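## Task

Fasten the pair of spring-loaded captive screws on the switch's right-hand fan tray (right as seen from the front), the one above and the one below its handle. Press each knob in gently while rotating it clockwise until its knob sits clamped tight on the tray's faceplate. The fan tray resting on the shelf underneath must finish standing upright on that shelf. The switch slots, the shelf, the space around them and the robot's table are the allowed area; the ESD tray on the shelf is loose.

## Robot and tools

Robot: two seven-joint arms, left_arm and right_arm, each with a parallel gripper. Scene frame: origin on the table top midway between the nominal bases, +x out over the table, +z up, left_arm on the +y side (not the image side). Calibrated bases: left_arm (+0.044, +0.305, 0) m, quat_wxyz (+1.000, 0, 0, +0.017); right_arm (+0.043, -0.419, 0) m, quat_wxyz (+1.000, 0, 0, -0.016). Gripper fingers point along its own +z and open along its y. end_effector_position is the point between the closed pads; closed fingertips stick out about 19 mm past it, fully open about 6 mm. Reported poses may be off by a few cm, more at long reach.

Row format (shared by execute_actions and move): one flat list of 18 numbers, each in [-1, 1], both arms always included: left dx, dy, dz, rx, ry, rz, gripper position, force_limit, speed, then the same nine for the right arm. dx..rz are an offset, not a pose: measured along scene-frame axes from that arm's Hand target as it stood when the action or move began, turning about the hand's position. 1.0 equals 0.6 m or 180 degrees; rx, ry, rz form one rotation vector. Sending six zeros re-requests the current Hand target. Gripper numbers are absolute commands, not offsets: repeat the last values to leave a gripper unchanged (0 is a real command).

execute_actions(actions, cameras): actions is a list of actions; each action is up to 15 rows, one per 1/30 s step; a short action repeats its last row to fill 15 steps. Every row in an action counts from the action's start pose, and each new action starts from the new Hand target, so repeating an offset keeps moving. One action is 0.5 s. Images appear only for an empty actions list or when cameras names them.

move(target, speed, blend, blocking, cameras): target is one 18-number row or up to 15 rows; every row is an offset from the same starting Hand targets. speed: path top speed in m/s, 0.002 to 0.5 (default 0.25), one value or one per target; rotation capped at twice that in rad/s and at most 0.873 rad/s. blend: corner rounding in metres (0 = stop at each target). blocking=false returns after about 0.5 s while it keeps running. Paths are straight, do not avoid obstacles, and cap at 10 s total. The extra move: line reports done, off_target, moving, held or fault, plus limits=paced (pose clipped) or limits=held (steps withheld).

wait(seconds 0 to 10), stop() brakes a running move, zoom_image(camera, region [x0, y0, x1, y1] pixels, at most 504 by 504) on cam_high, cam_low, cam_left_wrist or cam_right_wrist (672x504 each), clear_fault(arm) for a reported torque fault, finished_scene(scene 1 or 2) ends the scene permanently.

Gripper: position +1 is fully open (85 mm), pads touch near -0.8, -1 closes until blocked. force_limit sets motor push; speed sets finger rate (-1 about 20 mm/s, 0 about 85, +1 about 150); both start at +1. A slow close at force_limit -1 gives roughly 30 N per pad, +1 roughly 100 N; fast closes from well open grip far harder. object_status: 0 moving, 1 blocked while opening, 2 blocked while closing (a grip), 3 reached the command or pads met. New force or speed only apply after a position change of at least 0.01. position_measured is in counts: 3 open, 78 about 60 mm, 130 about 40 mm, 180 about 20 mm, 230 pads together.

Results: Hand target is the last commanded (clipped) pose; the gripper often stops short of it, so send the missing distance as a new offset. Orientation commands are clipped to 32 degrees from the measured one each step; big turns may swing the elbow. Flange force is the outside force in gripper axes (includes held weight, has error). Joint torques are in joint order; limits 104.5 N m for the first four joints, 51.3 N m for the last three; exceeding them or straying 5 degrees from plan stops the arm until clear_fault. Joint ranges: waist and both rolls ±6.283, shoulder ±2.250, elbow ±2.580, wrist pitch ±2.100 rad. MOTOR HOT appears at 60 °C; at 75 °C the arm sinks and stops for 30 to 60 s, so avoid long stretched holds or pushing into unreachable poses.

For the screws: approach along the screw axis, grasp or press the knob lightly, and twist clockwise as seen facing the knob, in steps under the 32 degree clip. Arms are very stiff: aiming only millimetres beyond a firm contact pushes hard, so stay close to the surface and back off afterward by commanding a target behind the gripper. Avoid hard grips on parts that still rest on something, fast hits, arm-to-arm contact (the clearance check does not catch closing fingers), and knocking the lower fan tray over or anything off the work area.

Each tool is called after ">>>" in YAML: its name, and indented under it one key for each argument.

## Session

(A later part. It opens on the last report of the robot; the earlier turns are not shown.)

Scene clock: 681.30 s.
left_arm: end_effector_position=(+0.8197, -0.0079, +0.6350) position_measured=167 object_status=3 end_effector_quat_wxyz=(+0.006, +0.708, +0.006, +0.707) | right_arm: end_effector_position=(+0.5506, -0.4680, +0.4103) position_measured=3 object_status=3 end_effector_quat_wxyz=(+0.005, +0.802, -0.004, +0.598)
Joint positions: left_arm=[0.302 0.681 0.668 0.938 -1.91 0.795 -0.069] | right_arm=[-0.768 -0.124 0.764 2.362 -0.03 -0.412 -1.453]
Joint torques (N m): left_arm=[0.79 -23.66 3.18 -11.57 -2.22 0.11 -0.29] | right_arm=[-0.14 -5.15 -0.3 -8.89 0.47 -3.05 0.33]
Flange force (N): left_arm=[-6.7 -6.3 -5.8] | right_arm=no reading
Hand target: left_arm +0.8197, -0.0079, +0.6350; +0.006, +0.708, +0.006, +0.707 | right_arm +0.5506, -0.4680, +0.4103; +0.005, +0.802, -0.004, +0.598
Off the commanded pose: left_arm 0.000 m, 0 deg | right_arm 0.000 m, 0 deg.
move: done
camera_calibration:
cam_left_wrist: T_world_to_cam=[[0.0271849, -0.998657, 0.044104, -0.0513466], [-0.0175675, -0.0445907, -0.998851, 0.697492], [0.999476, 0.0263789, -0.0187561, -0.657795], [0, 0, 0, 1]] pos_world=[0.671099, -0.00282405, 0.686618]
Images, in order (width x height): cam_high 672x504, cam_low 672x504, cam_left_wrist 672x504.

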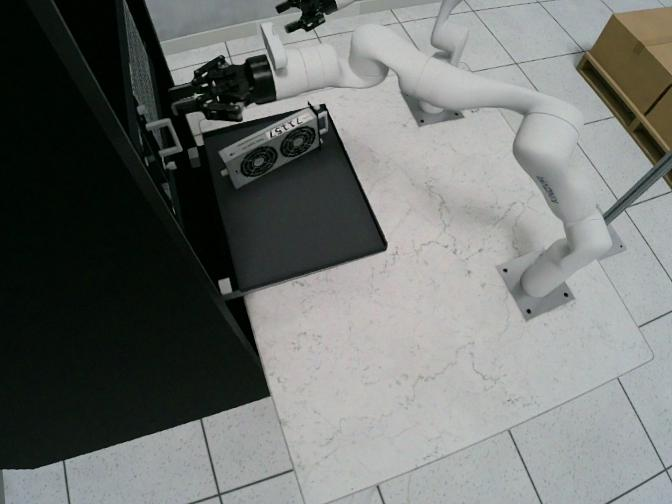

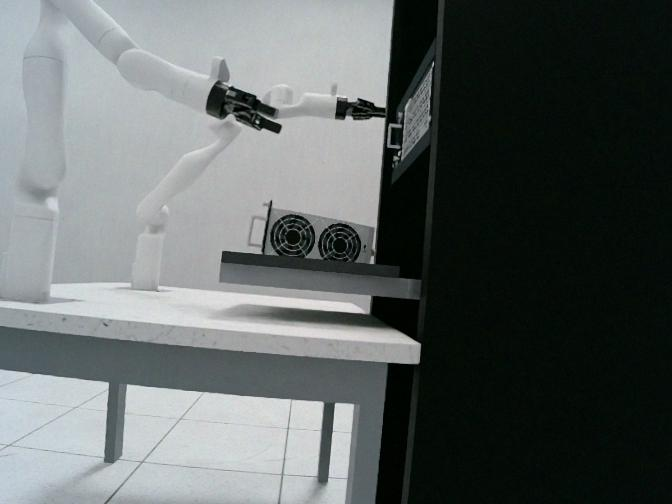

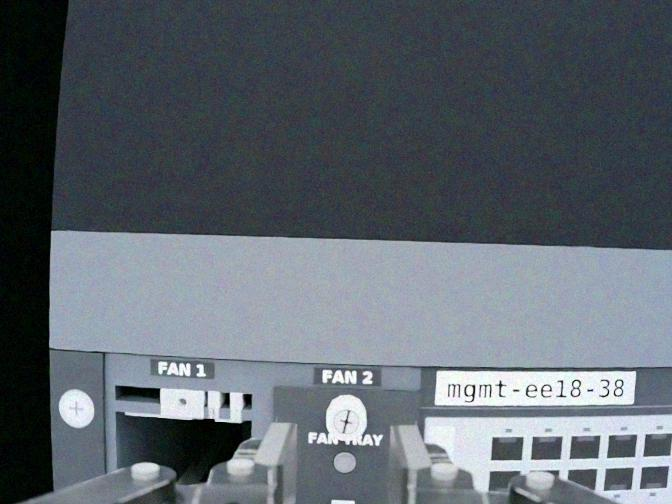

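>>> move:
  target:
    - [-0.1,0,0,-0.5,0,0,-0.15,0,0, 0,0,0,0,0,0,1,1,1]
    - [-0.1,0,-0.2333,0.7222,0,0,-0.15,0,0, 0,0,0,0,0,0,1,1,1]
    - [-0.1,0,-0.2333,0.1667,0,0,-0.15,0,0, 0,0,0,0,0,0,1,1,1]
  speed: 0.45
  cameras: ["cam_left_wrist","cam_low","cam_high"]

>>> zoom_image:
  camera: "cam_low"
  region: [350, 130, 410, 190]

Scene clock: 706.17 s.
left_arm: end_effector_position=(+0.7597, -0.0079, +0.4950) position_measured=148 object_status=3 end_effector_quat_wxyz=(-0.177, +0.685, -0.177, +0.684) | right_arm: end_effector_position=(+0.5506, -0.4680, +0.4103) position_measured=3 object_status=3 end_effector_quat_wxyz=(+0.005, +0.802, -0.004, +0.598)
Joint positions: left_arm=[0.018 1.217 1.721 1.486 -2.788 1.529 5.607] | right_arm=[-0.768 -0.124 0.764 2.362 -0.03 -0.412 -1.453]
Joint torques (N m): left_arm=[0.78 -22.6 8.88 -3.66 -3.1 -0.15 -0.28] | right_arm=[-0.14 -5.15 -0.3 -8.86 0.46 -3.03 0.31]
Flange force (N): left_arm=[-5.1 -1.9 -2.2] | right_arm=no reading
Hand target: left_arm +0.7597, -0.0079, +0.4950; -0.177, +0.685, -0.177, +0.684 | right_arm +0.5506, -0.4680, +0.4103; +0.005, +0.802, -0.004, +0.598
Off the commanded pose: left_arm 0.000 m, 0 deg | right_arm 0.000 m, 0 deg.
move: done
camera_calibration:
cam_left_wrist: T_world_to_cam=[[0.0272289, -0.886836, -0.461281, 0.207452], [-0.0176036, 0.460955, -0.887249, 0.505369], [0.999474, 0.032279, -0.00306024, -0.608171], [0, 0, 0, 1]] pos_world=[0.611099, -0.0293457, 0.542221]
Images, in order (width x height): cam_high 672x504, cam_low 672x504, cam_left_wrist 672x504.

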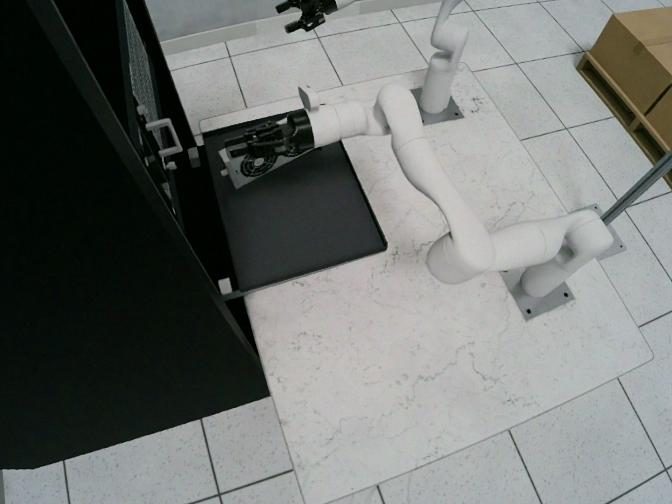

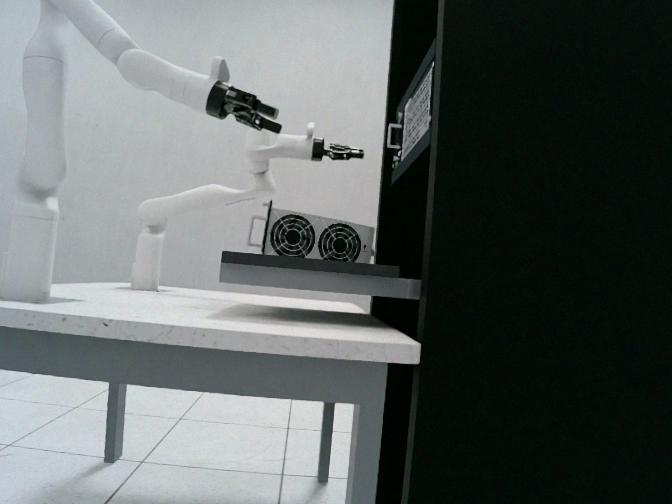

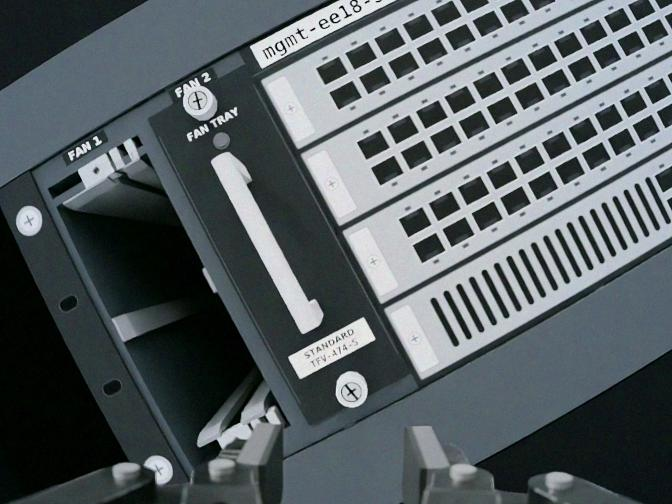

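Scaled by 8.400 from the camera's 672x504 image, which has a finer 960x720 frame.

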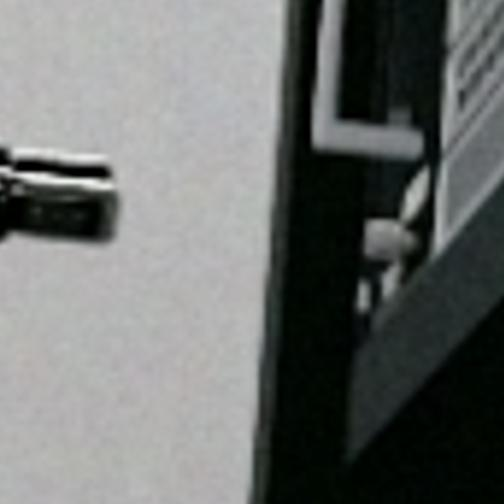

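>>> move:
  target:
    - [0.11,-0.001,-0.004,0,0,0,-0.15,0,0, 0,0,0,0,0,0,1,1,1]
  speed: 0.2
  cameras: ["cam_left_wrist","cam_low","cam_high"]

>>> zoom_image:
  camera: "cam_left_wrist"
  region: [230, 340, 460, 504]

>>> zoom_image:
  camera: "cam_low"
  region: [370, 135, 420, 185]

Scene clock: 735.60 s.
left_arm: end_effector_position=(+0.8257, -0.0085, +0.4926) position_measured=148 object_status=3 end_effector_quat_wxyz=(-0.177, +0.685, -0.177, +0.684) | right_arm: end_effector_position=(+0.5506, -0.4680, +0.4103) position_measured=3 object_status=3 end_effector_quat_wxyz=(+0.005, +0.802, -0.004, +0.598)
Joint positions: left_arm=[0.048 1.256 1.7 1.265 -2.821 1.334 5.559] | right_arm=[-0.768 -0.124 0.764 2.362 -0.03 -0.412 -1.453]
Joint torques (N m): left_arm=[0.78 -24.81 8.58 -3.01 -2.95 -0.3 -0.29] | right_arm=[-0.09 -5.13 -0.31 -8.88 0.46 -3.03 0.3]
Flange force (N): left_arm=[-5.2 -2.0 -3.4] | right_arm=no reading
Hand target: left_arm +0.8257, -0.0085, +0.4926; -0.177, +0.685, -0.177, +0.684 | right_arm +0.5506, -0.4680, +0.4103; +0.005, +0.802, -0.004, +0.598
Off the commanded pose: left_arm 0.000 m, 0 deg | right_arm 0.000 m, 0 deg.
move: done
camera_calibration:
cam_left_wrist: T_world_to_cam=[[0.0271402, -0.886839, -0.46128, 0.204075], [-0.0175575, 0.460956, -0.887249, 0.504647], [0.999477, 0.0321791, -0.00306023, -0.67413], [0, 0, 0, 1]] pos_world=[0.677099, -0.0299456, 0.539821]
Images, in order (width x height): cam_high 672x504, cam_low 672x504, cam_left_wrist 672x504.

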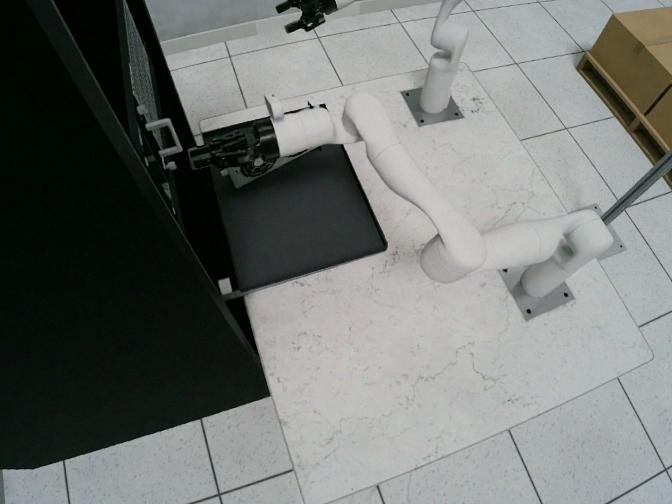

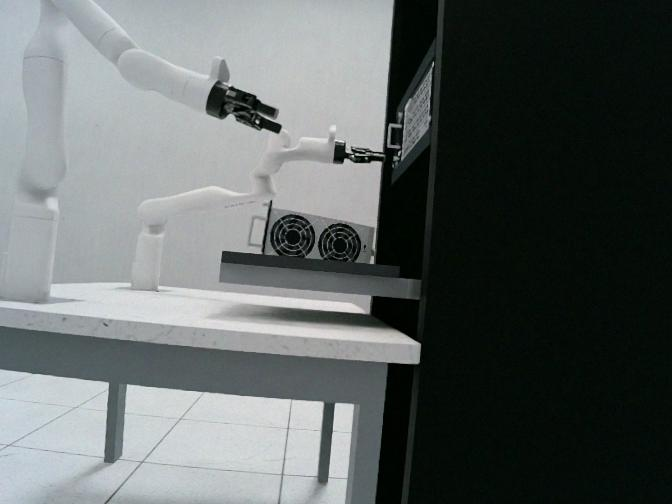

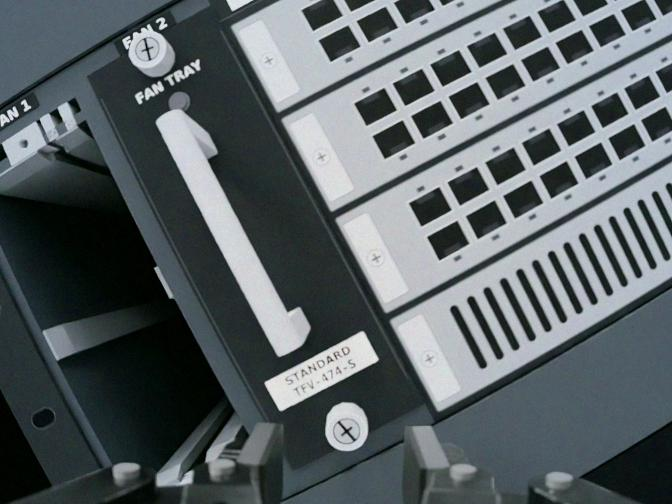

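Scaled by 2.191.

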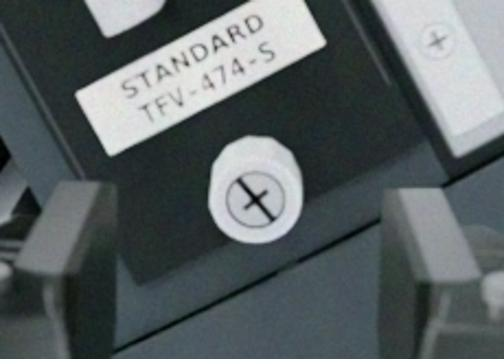

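Scaled by 10.080 from the camera's 672x504 image, which has a finer 960x720 frame.

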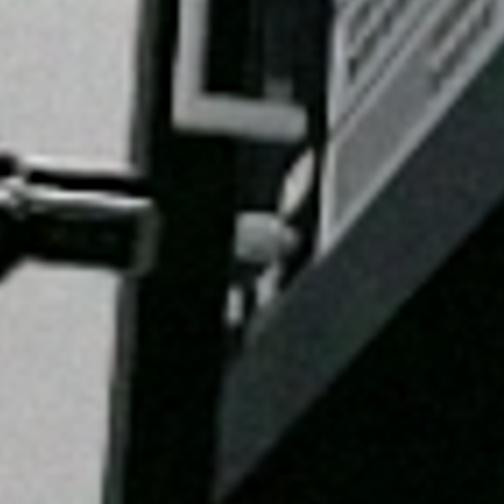

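>>> move:
  target:
    - [0.0585,-0.0008,0,0,0,0,-0.15,0,0, 0,0,0,0,0,0,1,1,1]
    - [0.0585,-0.0008,0,0,0,0,-1,-1,-1, 0,0,0,0,0,0,1,1,1]
    - [0.0635,-0.0008,0,0,0,0,-1,-1,-1, 0,0,0,0,0,0,1,1,1]
  speed: [0.1,0.1,0.03]
  cameras: ["cam_left_wrist","cam_low"]

>>> zoom_image:
  camera: "cam_left_wrist"
  region: [230, 340, 460, 504]

>>> zoom_image:
  camera: "cam_low"
  region: [370, 135, 420, 185]

Scene clock: 755.13 s.
left_arm: end_effector_position=(+0.8637, -0.0091, +0.4926) position_measured=199 object_status=2 end_effector_quat_wxyz=(-0.177, +0.685, -0.177, +0.684) | right_arm: end_effector_position=(+0.5506, -0.4680, +0.4103) position_measured=3 object_status=3 end_effector_quat_wxyz=(+0.005, +0.802, -0.004, +0.598)
Joint positions: left_arm=[0.082 1.273 1.689 1.11 -2.831 1.213 5.527] | right_arm=[-0.768 -0.124 0.764 2.362 -0.03 -0.412 -1.453]
Joint torques (N m): left_arm=[-3.25 -23.39 6.96 -8.05 -3.4 -2.41 -0.28] | right_arm=[-0.11 -5.16 -0.3 -8.89 0.46 -3.05 0.3]
Flange force (N): left_arm=[-11.4 -5.4 -32.0] | right_arm=no reading
Hand target: left_arm +0.8638, -0.0090, +0.4926; -0.177, +0.685, -0.177, +0.684 | right_arm +0.5506, -0.4680, +0.4103; +0.005, +0.802, -0.004, +0.598
Off the commanded pose: left_arm 0.000 m, 0 deg | right_arm 0.000 m, 0 deg.
move: done
camera_calibration:
cam_left_wrist: T_world_to_cam=[[0.0271402, -0.886839, -0.46128, 0.202598], [-0.0175575, 0.460956, -0.887249, 0.505547], [0.999477, 0.0321791, -0.00306023, -0.712194], [0, 0, 0, 1]] pos_world=[0.715199, -0.0304456, 0.539821]
Images, in order (width x height): cam_low 672x504, cam_left_wrist 672x504.

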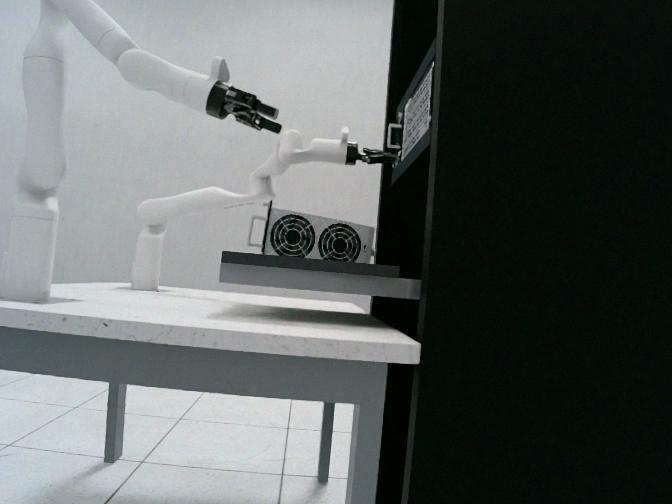

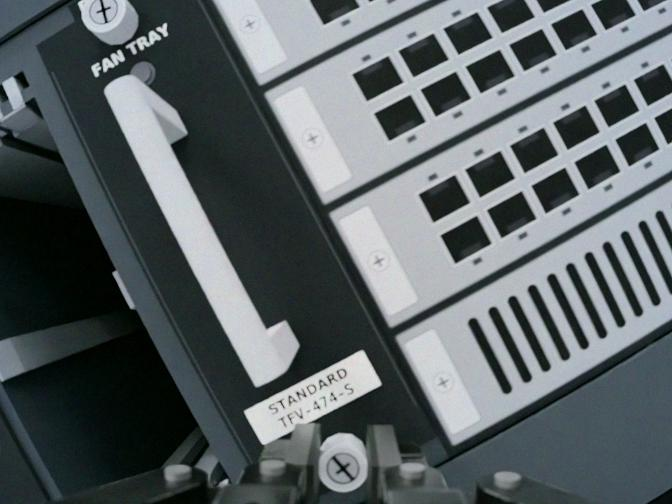

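Scaled by 2.191.

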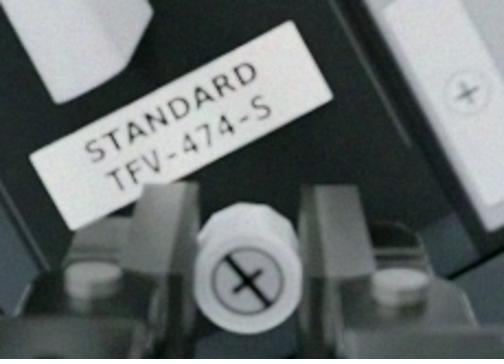

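Scaled by 10.080 from the camera's 672x504 image, which has a finer 960x720 frame.

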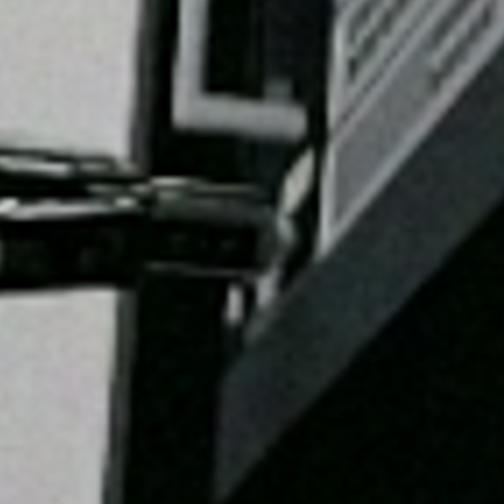

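>>> move:
  target:
    - [0,0,0,0.9222,0,0,-1,-1,-1, 0,0,0,0,0,0,1,1,1]
    - [0.0005,0,0,-0.1556,0,0,-1,-1,-1, 0,0,0,0,0,0,1,1,1]
  speed: 0.45

>>> move:
  target:
    - [0.0005,0,0,0.9222,0,0,-1,-1,-1, 0,0,0,0,0,0,1,1,1]
    - [0.001,0,0,-0.1556,0,0,-1,-1,-1, 0,0,0,0,0,0,1,1,1]
  speed: 0.45
  cameras: ["cam_left_wrist","cam_low","cam_high"]

>>> zoom_image:
  camera: "cam_left_wrist"
  region: [230, 340, 460, 504]

>>> zoom_image:
  camera: "cam_low"
  region: [370, 135, 420, 185]

Scene clock: 770.23 s.
left_arm: end_effector_position=(+0.8640, -0.0090, +0.4928) position_measured=199 object_status=2 end_effector_quat_wxyz=(-0.006, +0.708, -0.006, +0.707) | right_arm: end_effector_position=(+0.5506, -0.4680, +0.4103) position_measured=3 object_status=3 end_effector_quat_wxyz=(+0.005, +0.802, -0.004, +0.598)
Joint positions: left_arm=[0.47 0.785 0.165 1.086 -2.097 0.649 0.477] | right_arm=[-0.768 -0.124 0.764 2.362 -0.03 -0.412 -1.453]
Joint torques (N m): left_arm=[2.15 -25.14 1.82 -12.54 -1.88 1.02 -0.32] | right_arm=[-0.1 -5.12 -0.28 -8.9 0.46 -3.02 0.29]
Flange force (N): left_arm=[-3.8 -7.8 -7.0] | right_arm=no reading
Hand target: left_arm +0.8641, -0.0090, +0.4926; -0.006, +0.708, -0.006, +0.707 | right_arm +0.5506, -0.4680, +0.4103; +0.005, +0.802, -0.004, +0.598
Off the commanded pose: left_arm 0.000 m, 0 deg | right_arm 0.000 m, 0 deg.
move: done

Scene clock: 777.77 s.
left_arm: end_effector_position=(+0.8647, -0.0090, +0.4926) position_measured=199 object_status=2 end_effector_quat_wxyz=(+0.165, +0.688, +0.165, +0.687) | right_arm: end_effector_position=(+0.5506, -0.4680, +0.4103) position_measured=3 object_status=3 end_effector_quat_wxyz=(+0.005, +0.802, -0.004, +0.598)
Joint positions: left_arm=[1.006 1.038 -1.251 1.052 -2.308 -0.018 -4.116] | right_arm=[-0.768 -0.124 0.764 2.362 -0.03 -0.412 -1.453]
Joint torques (N m): left_arm=[6.4 -23.68 -5.5 -7.61 -0.07 2.25 -0.37] | right_arm=[-0.11 -5.11 -0.3 -8.89 0.47 -3.01 0.29]
Flange force (N): left_arm=[1.7 4.5 14.4] | right_arm=no reading
Hand target: left_arm +0.8647, -0.0090, +0.4926; +0.165, +0.688, +0.165, +0.687 | right_arm +0.5506, -0.4680, +0.4103; +0.005, +0.802, -0.004, +0.598
Off the commanded pose: left_arm 0.000 m, 0 deg | right_arm 0.000 m, 0 deg.
move: done
camera_calibration:
cam_left_wrist: T_world_to_cam=[[0.0271938, -0.878203, 0.477514, -0.259805], [-0.017652, -0.478038, -0.878162, 0.492718], [0.999474, 0.0154515, -0.0285017, -0.700704], [0, 0, 0, 1]] pos_world=[0.716099, 0.0182034, 0.536775]
Images, in order (width x height): cam_high 672x504, cam_low 672x504, cam_left_wrist 672x504.

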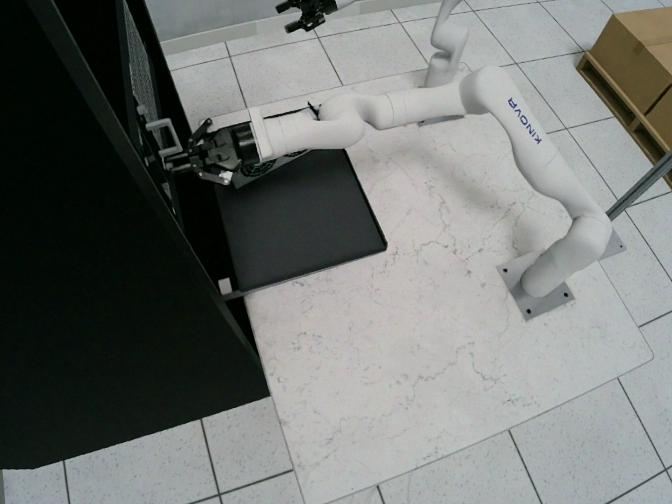

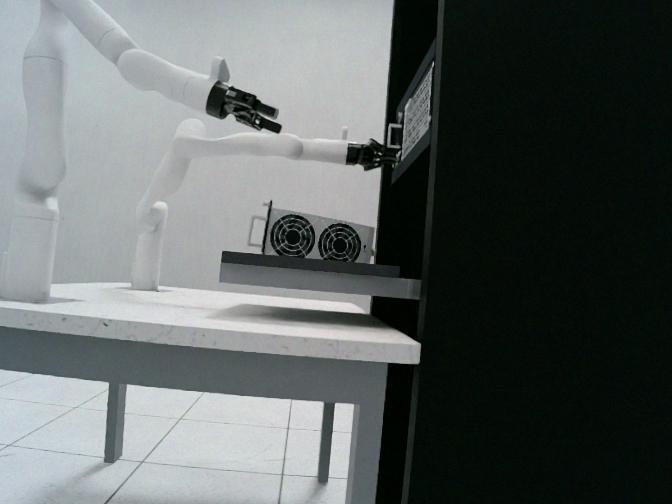

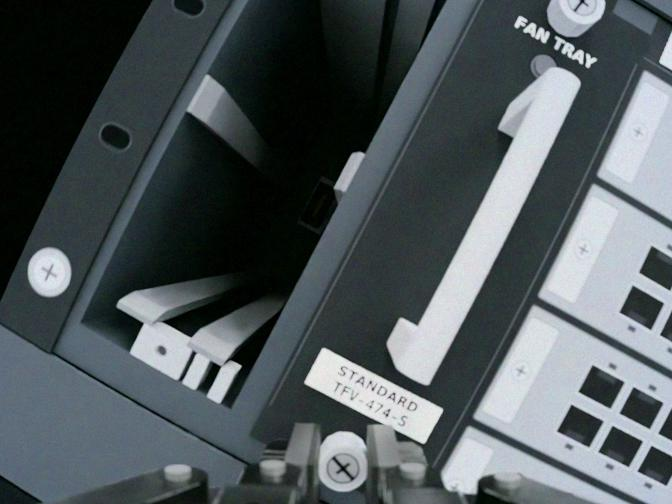

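Scaled by 2.191.

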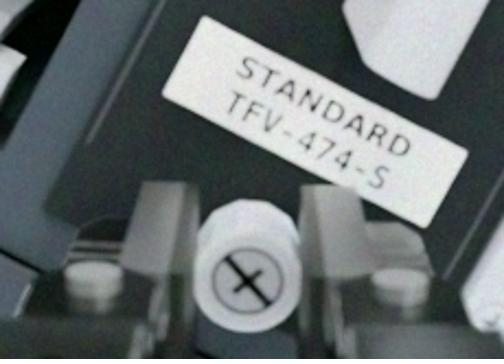

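Scaled by 10.080 from the camera's 672x504 image, which has a finer 960x720 frame.

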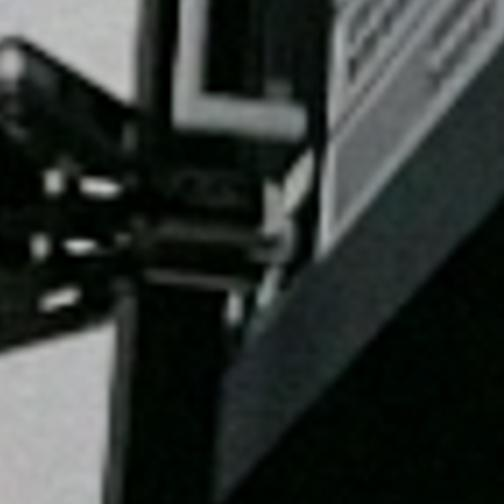

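>>> move:
  target:
    - [0.002,0,0,0.6,0,0,-1,-1,-1, 0,0,0,0,0,0,1,1,1]
  speed: 0.45
  cameras: ["cam_left_wrist"]

>>> zoom_image:
  camera: "cam_left_wrist"
  region: [230, 340, 460, 504]

Scene clock: 786.23 s.
left_arm: end_effector_position=(+0.8659, -0.0090, +0.4926) position_measured=199 object_status=2 end_effector_quat_wxyz=(-0.460, +0.538, -0.459, +0.538) | right_arm: end_effector_position=(+0.5506, -0.4680, +0.4103) position_measured=3 object_status=3 end_effector_quat_wxyz=(+0.005, +0.802, -0.004, +0.598)
Joint positions: left_arm=[1 1.033 -1.23 1.048 -3.243 -0.013 -5.081] | right_arm=[-0.768 -0.124 0.764 2.362 -0.03 -0.412 -1.453]
Joint torques (N m): left_arm=[-8.94 -25.06 -10.15 -11.25 -0.06 3.36 -0.26] | right_arm=[-0.13 -5.12 -0.3 -8.86 0.44 -3.05 0.29]
Flange force (N): left_arm=[-4.4 9.3 -38.6] | right_arm=no reading
Hand target: left_arm +0.8659, -0.0090, +0.4926; -0.460, +0.538, -0.459, +0.538 | right_arm +0.5506, -0.4680, +0.4103; +0.005, +0.802, -0.004, +0.598
Off the commanded pose: left_arm 0.000 m, 0 deg | right_arm 0.000 m, 0 deg.
move: done
camera_calibration:
cam_left_wrist: T_world_to_cam=[[0.0271454, -0.182814, -0.982773, 0.465762], [-0.0175899, 0.982895, -0.183323, 0.163565], [0.999477, 0.0222633, 0.0234654, -0.727446], [0, 0, 0, 1]] pos_world=[0.717299, -0.0594247, 0.504793]
Images, in order (width x height): cam_left_wrist 672x504.

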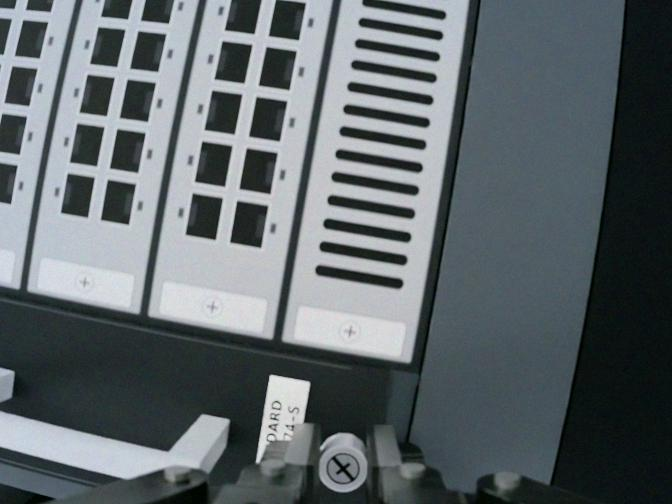

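Scaled by 2.191.

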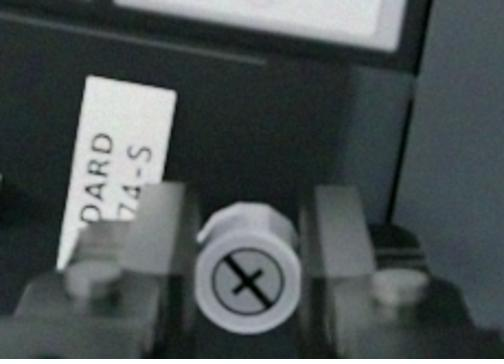

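>>> move:
  target:
    - [0,0,0,0,0,0,-0.35,-1,0, 0,0,0,0,0,0,1,1,1]
    - [-0.037,0,0,0,0,0,-0.35,-1,0, 0,0,0,0,0,0,1,1,1]
    - [-0.037,0,0,-0.8889,0,0,-0.35,-1,0, 0,0,0,0,0,0,1,1,1]
    - [-0.037,0,0,0.2222,0,0,-0.35,-1,0, 0,0,0,0,0,0,1,1,1]
  speed: [0.1,0.2,0.45,0.45]
  cameras: ["cam_low","cam_high"]

>>> move:
  target:
    - [0,0,0,-0.8889,0,0,-0.35,-1,0, 0,0,0,0,0,0,1,1,1]
    - [0,0,0,0.4444,0,0,-0.35,-1,0, 0,0,0,0,0,0,1,1,1]
    - [0.037,0,0,0.4444,0,0,-1,-1,-1, 0,0,0,0,0,0,1,1,1]
  speed: [0.45,0.45,0.1]
  cameras: ["cam_left_wrist","cam_low"]

>>> zoom_image:
  camera: "cam_left_wrist"
  region: [230, 340, 460, 504]

Scene clock: 811.83 s.
left_arm: end_effector_position=(+0.8437, -0.0090, +0.4926) position_measured=173 object_status=3 end_effector_quat_wxyz=(+0.616, -0.348, +0.615, -0.348) | right_arm: end_effector_position=(+0.5506, -0.4680, +0.4103) position_measured=3 object_status=3 end_effector_quat_wxyz=(+0.005, +0.802, -0.004, +0.598)
Joint positions: left_arm=[0.922 0.841 -0.776 1.148 -1.881 0.276 -1.219] | right_arm=[-0.768 -0.124 0.764 2.362 -0.03 -0.412 -1.453]
Joint torques (N m): left_arm=[0.78 -24.33 -5.05 -11.27 -0.5 2.76 -0.27] | right_arm=[-0.12 -5.1 -0.28 -8.87 0.45 -3.03 0.31]
Flange force (N): no reading
Hand target: left_arm +0.8437, -0.0090, +0.4926; +0.616, -0.348, +0.615, -0.348 | right_arm +0.5506, -0.4680, +0.4103; +0.005, +0.802, -0.004, +0.598
Off the commanded pose: left_arm 0.000 m, 0 deg | right_arm 0.000 m, 0 deg.
move: done
Images, in order (width x height): cam_high 672x504, cam_low 672x504.

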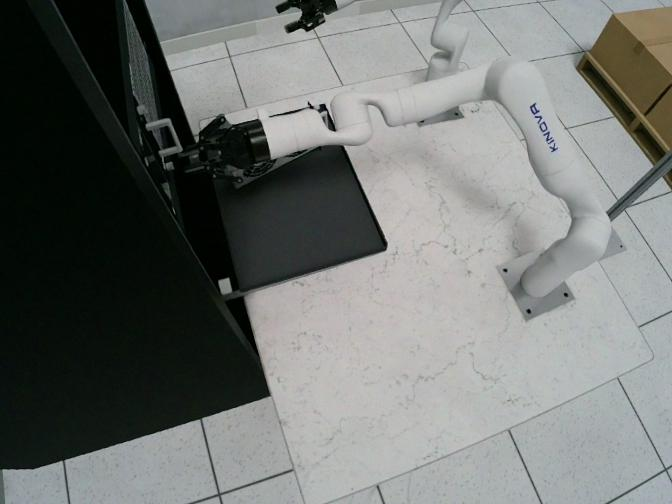

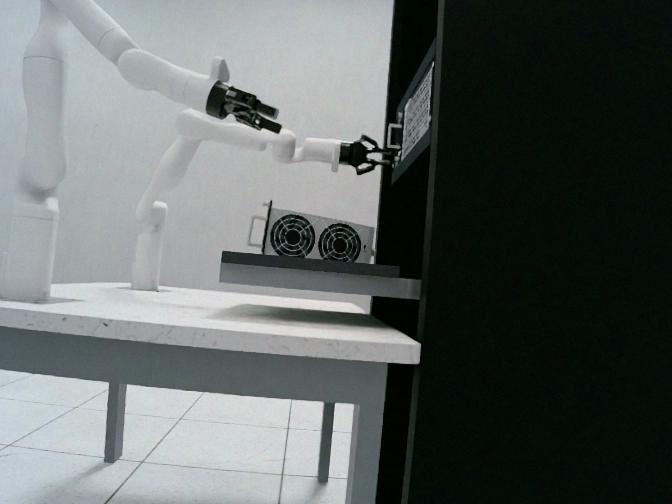

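Scene clock: 819.50 s.
left_arm: end_effector_position=(+0.8659, -0.0090, +0.4926) position_measured=199 object_status=0 end_effector_quat_wxyz=(+0.696, +0.129, +0.695, +0.128) | right_arm: end_effector_position=(+0.5506, -0.4680, +0.4103) position_measured=3 object_status=3 end_effector_quat_wxyz=(+0.005, +0.802, -0.004, +0.598)
Joint positions: left_arm=[0.488 0.787 0.123 1.08 -2.089 0.629 3.288] | right_arm=[-0.768 -0.124 0.764 2.362 -0.03 -0.412 -1.453]
Joint torques (N m): left_arm=[1.13 -23.82 1.11 -12.71 -1.79 0.91 -0.34] | right_arm=[-0.1 -5.15 -0.3 -8.85 0.45 -3.02 0.3]
Flange force (N): left_arm=[5.8 6.7 -11.4] | right_arm=no reading
Hand target: left_arm +0.8659, -0.0090, +0.4926; +0.696, +0.129, +0.695, +0.128 | right_arm +0.5506, -0.4680, +0.4103; +0.005, +0.802, -0.004, +0.598
Off the commanded pose: left_arm 0.000 m, 0 deg | right_arm 0.000 m, 0 deg.
move: done
camera_calibration:
cam_left_wrist: T_world_to_cam=[[0.0271917, 0.942592, 0.332838, -0.172182], [-0.0176128, -0.332458, 0.942954, -0.402971], [0.999475, -0.0315027, 0.00756163, -0.720092], [0, 0, 0, 1]] pos_world=[0.717299, 0.00564169, 0.442737]
Images, in order (width x height): cam_low 672x504, cam_left_wrist 672x504.

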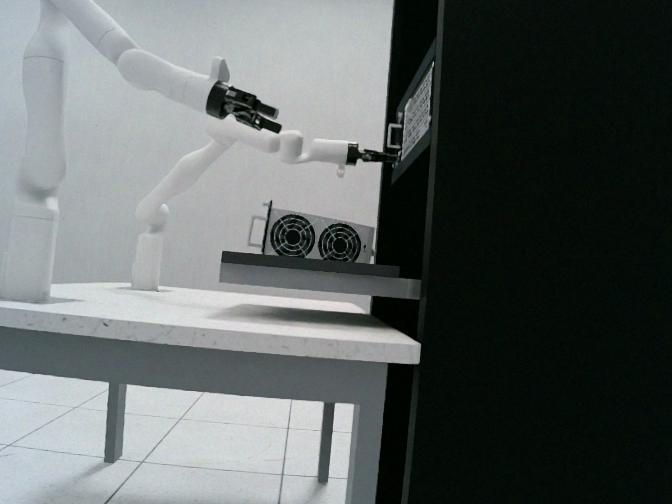

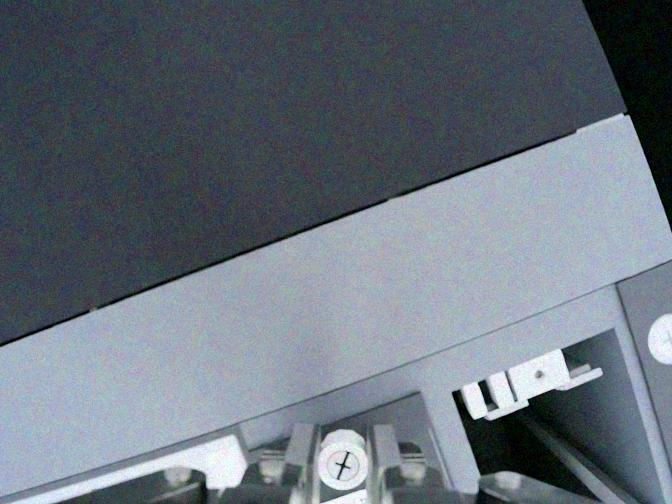

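Scaled by 2.191.

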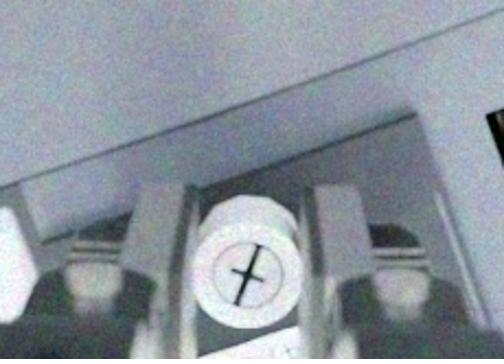

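>>> move:
  target:
    - [0.0006,0,0,0.9222,0,0,-1,-1,-1, 0,0,0,0,0,0,1,1,1]
    - [0.0014,0,0,-0.1556,0,0,-1,-1,-1, 0,0,0,0,0,0,1,1,1]
  speed: 0.45
  cameras: ["cam_left_wrist","cam_low"]

>>> zoom_image:
  camera: "cam_left_wrist"
  region: [230, 340, 460, 504]

>>> zoom_image:
  camera: "cam_low"
  region: [370, 135, 420, 185]

Scene clock: 833.43 s.
left_arm: end_effector_position=(+0.8667, -0.0090, +0.4926) position_measured=199 object_status=2 end_effector_quat_wxyz=(+0.706, -0.043, +0.705, -0.044) | right_arm: end_effector_position=(+0.5506, -0.4680, +0.4103) position_measured=3 object_status=3 end_effector_quat_wxyz=(+0.005, +0.802, -0.004, +0.598)
Joint positions: left_arm=[1.001 1.043 -1.252 1.046 -2.3 -0.017 -1.327] | right_arm=[-0.768 -0.124 0.764 2.362 -0.03 -0.412 -1.453]
Joint torques (N m): left_arm=[2.63 -21.94 -5.26 -9.39 0 2.77 -0.31] | right_arm=[-0.11 -5.13 -0.3 -8.87 0.45 -3.03 0.31]
Flange force (N): left_arm=[-2.4 -1.1 -4.7] | right_arm=no reading
Hand target: left_arm +0.8667, -0.0090, +0.4926; +0.706, -0.043, +0.705, -0.044 | right_arm +0.5506, -0.4680, +0.4103; +0.005, +0.802, -0.004, +0.598
Off the commanded pose: left_arm 0.000 m, 0 deg | right_arm 0.000 m, 0 deg.
move: done
camera_calibration:
cam_left_wrist: T_world_to_cam=[[0.0272211, 0.988496, -0.14878, 0.0654196], [-0.0176148, 0.149287, 0.988637, -0.421163], [0.999474, -0.0242911, 0.0214759, -0.727681], [0, 0, 0, 1]] pos_world=[0.718099, -0.0194691, 0.441738]
Images, in order (width x height): cam_low 672x504, cam_left_wrist 672x504.

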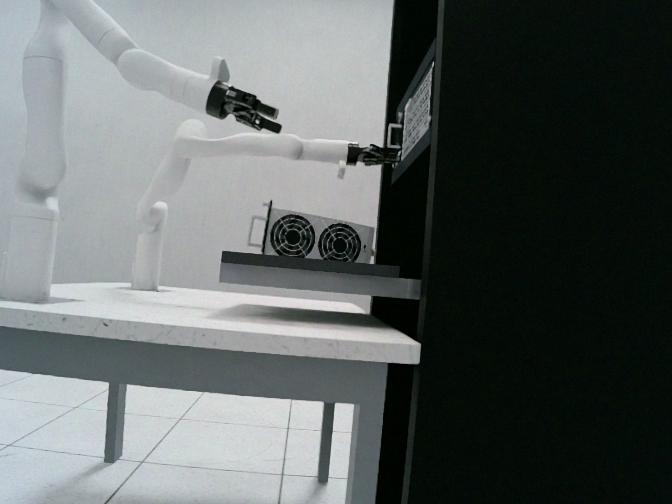

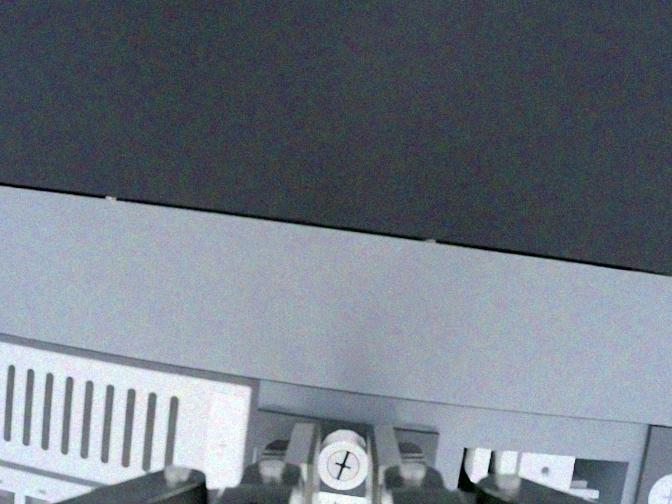

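Scaled by 2.191.

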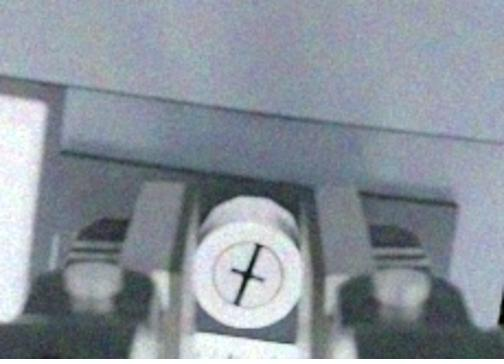

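Scaled by 10.080 from the camera's 672x504 image, which has a finer 960x720 frame.

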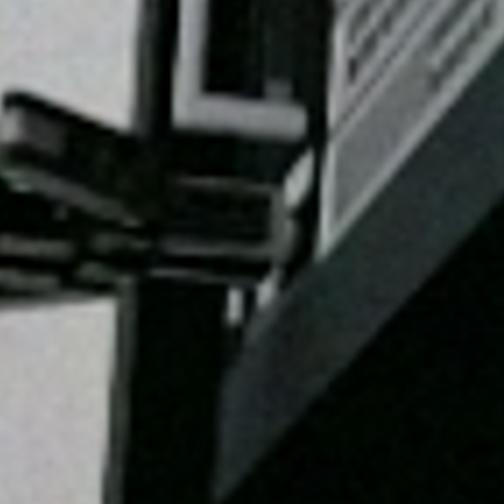

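>>> move:
  target:
    - [0.0006,0,0,0.75,0,0,-1,-1,-1, 0,0,0,0,0,0,1,1,1]
    - [0.0012,0,0,-0.5,0,0,-1,-1,-1, 0,0,0,0,0,0,1,1,1]
  speed: 0.45
  cameras: ["cam_left_wrist","cam_low"]

>>> zoom_image:
  camera: "cam_left_wrist"
  region: [230, 340, 460, 504]

Scene clock: 846.07 s.
left_arm: end_effector_position=(+0.8673, -0.0089, +0.4925) position_measured=199 object_status=2 end_effector_quat_wxyz=(-0.469, +0.528, -0.468, +0.531) | right_arm: end_effector_position=(+0.5506, -0.4680, +0.4103) position_measured=3 object_status=3 end_effector_quat_wxyz=(+0.005, +0.802, -0.004, +0.598)
Joint positions: left_arm=[0.988 1.018 -1.188 1.049 -4.655 -0.024 -3.737] | right_arm=[-0.768 -0.124 0.764 2.362 -0.03 -0.412 -1.453]
Joint torques (N m): left_arm=[-8.2 -31.67 -14.12 -3.45 -0.25 -6.32 -0.54] | right_arm=[-0.13 -5.14 -0.33 -8.88 0.45 -3.04 0.28]
Flange force (N): no reading
Hand target: left_arm +0.8675, -0.0090, +0.4926; -0.469, +0.530, -0.468, +0.530 | right_arm +0.5506, -0.4680, +0.4103; +0.005, +0.802, -0.004, +0.598
Off the commanded pose: left_arm 0.000 m, 0 deg | right_arm 0.000 m, 0 deg.
move: done
camera_calibration:
cam_left_wrist: T_world_to_cam=[[0.0298439, -0.148915, -0.988399, 0.4664], [-0.0128693, 0.988701, -0.149349, 0.142676], [0.999472, 0.0171771, 0.0275903, -0.730876], [0, 0, 0, 1]] pos_world=[0.718407, -0.0590549, 0.502463]
Images, in order (width x height): cam_low 672x504, cam_left_wrist 672x504.

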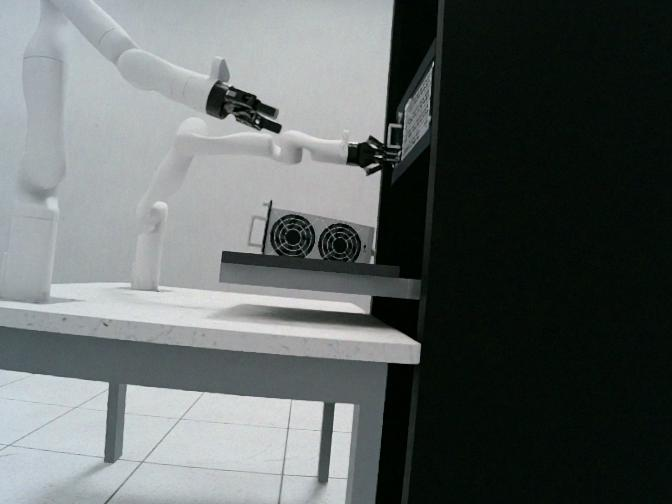

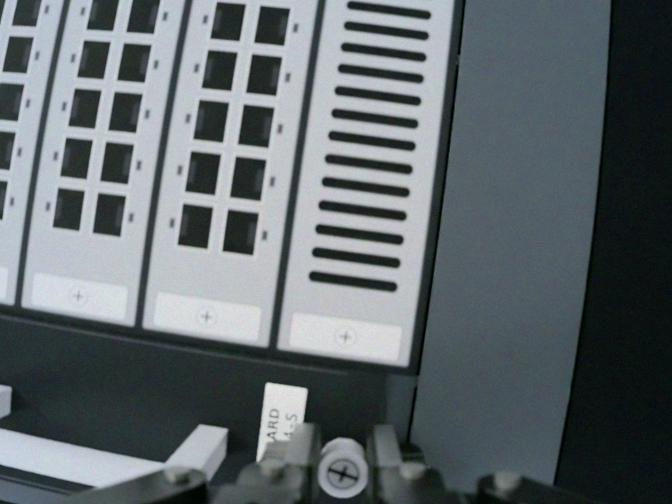

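Scaled by 2.191.

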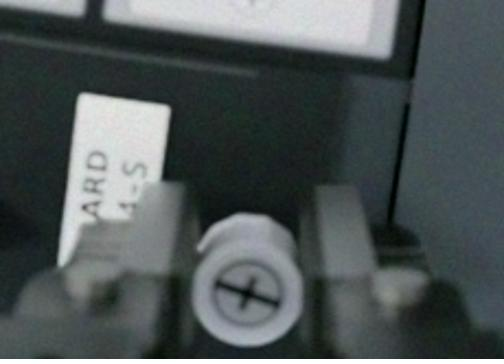

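>>> move:
  target:
    - [0,0,0,0,0,0,-0.35,-1,-1, 0,0,0,0,0,0,1,1,1]
  speed: 0.1
  cameras: ["cam_left_wrist"]

>>> zoom_image:
  camera: "cam_left_wrist"
  region: [230, 340, 460, 504]

Scene clock: 855.40 s.
left_arm: end_effector_position=(+0.8673, -0.0088, +0.4926) position_measured=173 object_status=0 end_effector_quat_wxyz=(-0.469, +0.528, -0.468, +0.531) | right_arm: end_effector_position=(+0.5506, -0.4680, +0.4103) position_measured=3 object_status=3 end_effector_quat_wxyz=(+0.005, +0.802, -0.004, +0.598)
Joint positions: left_arm=[0.988 1.018 -1.187 1.049 -4.655 -0.025 -3.737] | right_arm=[-0.768 -0.124 0.764 2.362 -0.03 -0.412 -1.453]
Joint torques (N m): left_arm=[0.77 -25.06 -7.32 -8.65 -0.01 -1.97 -0.24] | right_arm=[-0.11 -5.11 -0.31 -8.86 0.44 -3.04 0.31]
Flange force (N): no reading
Hand target: left_arm +0.8673, -0.0089, +0.4925; -0.469, +0.528, -0.468, +0.531 | right_arm +0.5506, -0.4680, +0.4103; +0.005, +0.802, -0.004, +0.598
Off the commanded pose: left_arm 0.000 m, 0 deg | right_arm 0.000 m, 0 deg.
move: done
camera_calibration:
cam_left_wrist: T_world_to_cam=[[0.0298439, -0.148918, -0.988399, 0.466499], [-0.0128692, 0.9887, -0.149352, 0.142692], [0.999472, 0.0171772, 0.0275902, -0.730879], [0, 0, 0, 1]] pos_world=[0.718407, -0.0590549, 0.502563]
Images, in order (width x height): cam_left_wrist 672x504.

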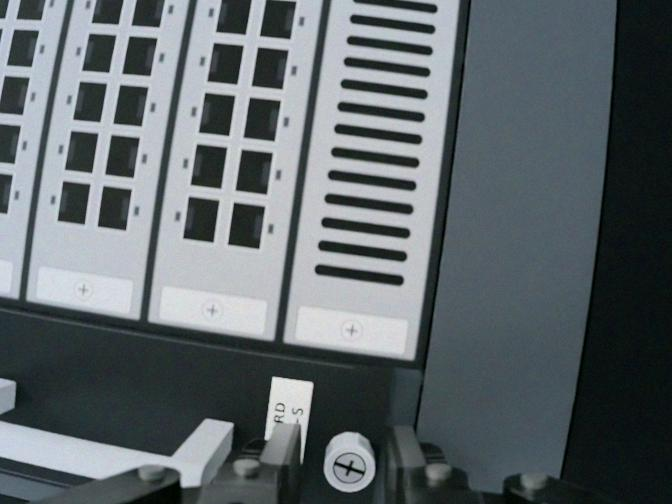

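Scaled by 2.191.

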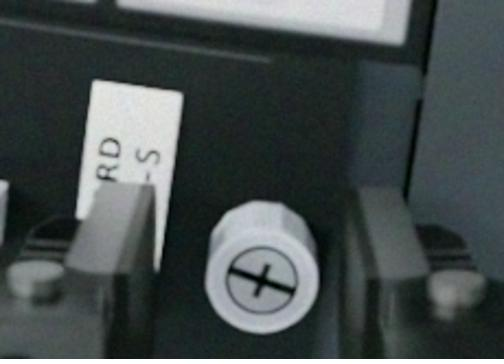

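>>> move:
  target:
    - [0,0,-0.002,0,0,0,-0.35,-1,-1, 0,0,0,0,0,0,1,1,1]
    - [0,0,-0.002,0,0,0,-1,0,-1, 0,0,0,0,0,0,1,1,1]
    - [0,0,-0.002,0.3333,0,0,-1,0,-1, 0,0,0,0,0,0,1,1,1]
  speed: [0.05,0.1,0.3]
  cameras: ["cam_left_wrist"]

>>> zoom_image:
  camera: "cam_left_wrist"
  region: [230, 340, 460, 504]

Scene clock: 868.17 s.
left_arm: end_effector_position=(+0.8673, -0.0089, +0.4913) position_measured=203 object_status=2 end_effector_quat_wxyz=(+0.670, -0.223, +0.671, -0.226) | right_arm: end_effector_position=(+0.5506, -0.4680, +0.4103) position_measured=3 object_status=3 end_effector_quat_wxyz=(+0.005, +0.802, -0.004, +0.598)
Joint positions: left_arm=[0.997 1.037 -1.238 1.05 -5.094 0.01 -4.304] | right_arm=[-0.768 -0.124 0.764 2.362 -0.03 -0.412 -1.453]
Joint torques (N m): left_arm=[-0.04 -29.13 -11.43 -12.57 -1.18 -5.38 -1.48] | right_arm=[-0.14 -5.11 -0.31 -8.89 0.45 -3.02 0.3]
Flange force (N): no reading
Hand target: left_arm +0.8673, -0.0089, +0.4913; +0.670, -0.223, +0.671, -0.226 | right_arm +0.5506, -0.4680, +0.4103; +0.005, +0.802, -0.004, +0.598
Off the commanded pose: left_arm 0.000 m, 0 deg | right_arm 0.000 m, 0 deg.
move: done
camera_calibration:
cam_left_wrist: T_world_to_cam=[[0.0294389, 0.781485, -0.623229, 0.294476], [-0.0129868, 0.623746, 0.78152, -0.317988], [0.999482, -0.0149133, 0.0285114, -0.731686], [0, 0, 0, 1]] pos_world=[0.718508, -0.0426967, 0.452901]
Images, in order (width x height): cam_left_wrist 672x504.

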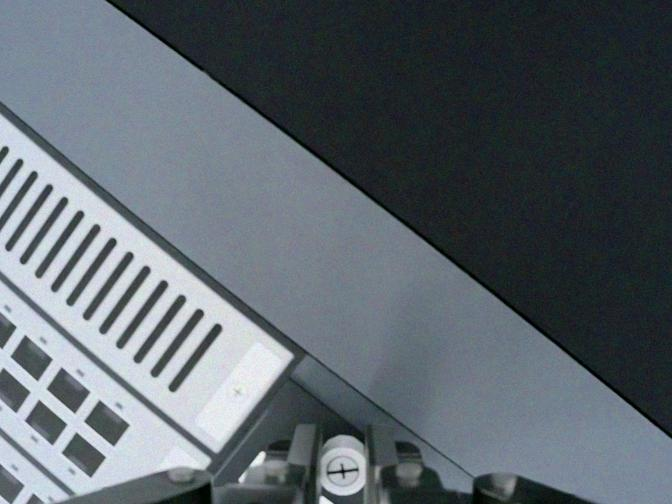

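Scaled by 2.191.

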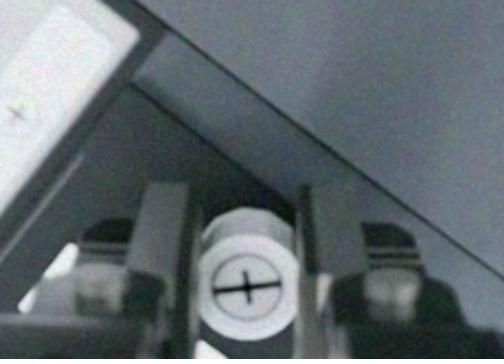

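>>> move:
  target:
    - [0,0,0,0.2778,0,0,-1,0,-1, 0,0,0,0,0,0,1,1,1]
  speed: [0.3]
  cameras: ["cam_left_wrist"]

>>> zoom_image:
  camera: "cam_left_wrist"
  region: [230, 340, 460, 504]

Scene clock: 876.73 s.
left_arm: end_effector_position=(+0.8673, -0.0089, +0.4914) position_measured=203 object_status=2 end_effector_quat_wxyz=(+0.701, +0.081, +0.704, +0.079) | right_arm: end_effector_position=(+0.5506, -0.4680, +0.4103) position_measured=3 object_status=3 end_effector_quat_wxyz=(+0.005, +0.802, -0.004, +0.598)
Joint positions: left_arm=[0.996 1.034 -1.234 1.046 -5.521 0.014 -4.754] | right_arm=[-0.768 -0.124 0.764 2.362 -0.03 -0.412 -1.453]
Joint torques (N m): left_arm=[4.19 -26.89 -8.91 -15.09 -1.28 -5.57 -1.58] | right_arm=[-0.13 -5.15 -0.3 -8.83 0.45 -3.06 0.3]
Flange force (N): left_arm=[10.4 3.6 -11.7] | right_arm=no reading
Hand target: left_arm +0.8673, -0.0089, +0.4913; +0.701, +0.081, +0.704, +0.079 | right_arm +0.5506, -0.4680, +0.4103; +0.005, +0.802, -0.004, +0.598
Off the commanded pose: left_arm 0.000 m, 0 deg | right_arm 0.000 m, 0 deg.
move: done
camera_calibration:
cam_left_wrist: T_world_to_cam=[[0.0298297, 0.979724, 0.198119, -0.107731], [-0.0128855, -0.197814, 0.980155, -0.422952], [0.999472, -0.0317906, 0.00672352, -0.721124], [0, 0, 0, 1]] pos_world=[0.718507, -0.00104395, 0.440751]
Images, in order (width x height): cam_left_wrist 672x504.

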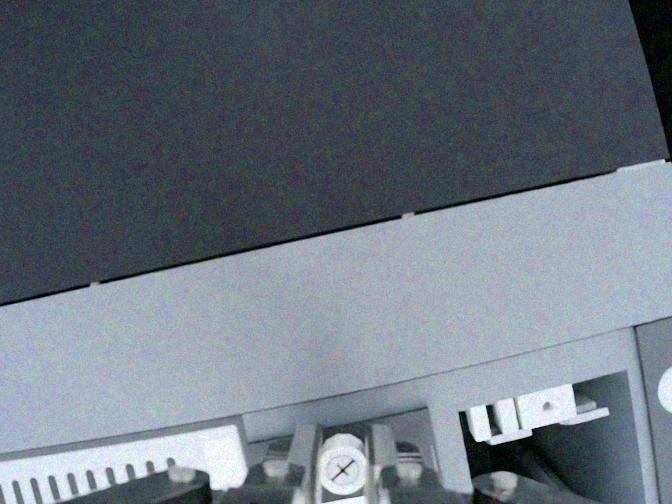

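Scaled by 2.191.

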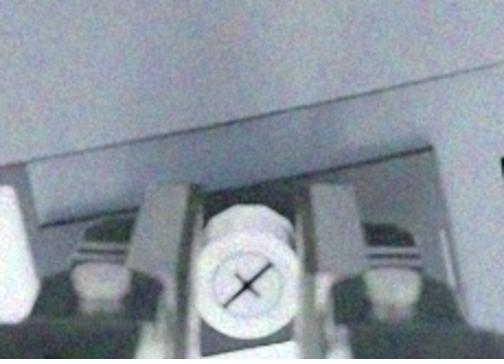

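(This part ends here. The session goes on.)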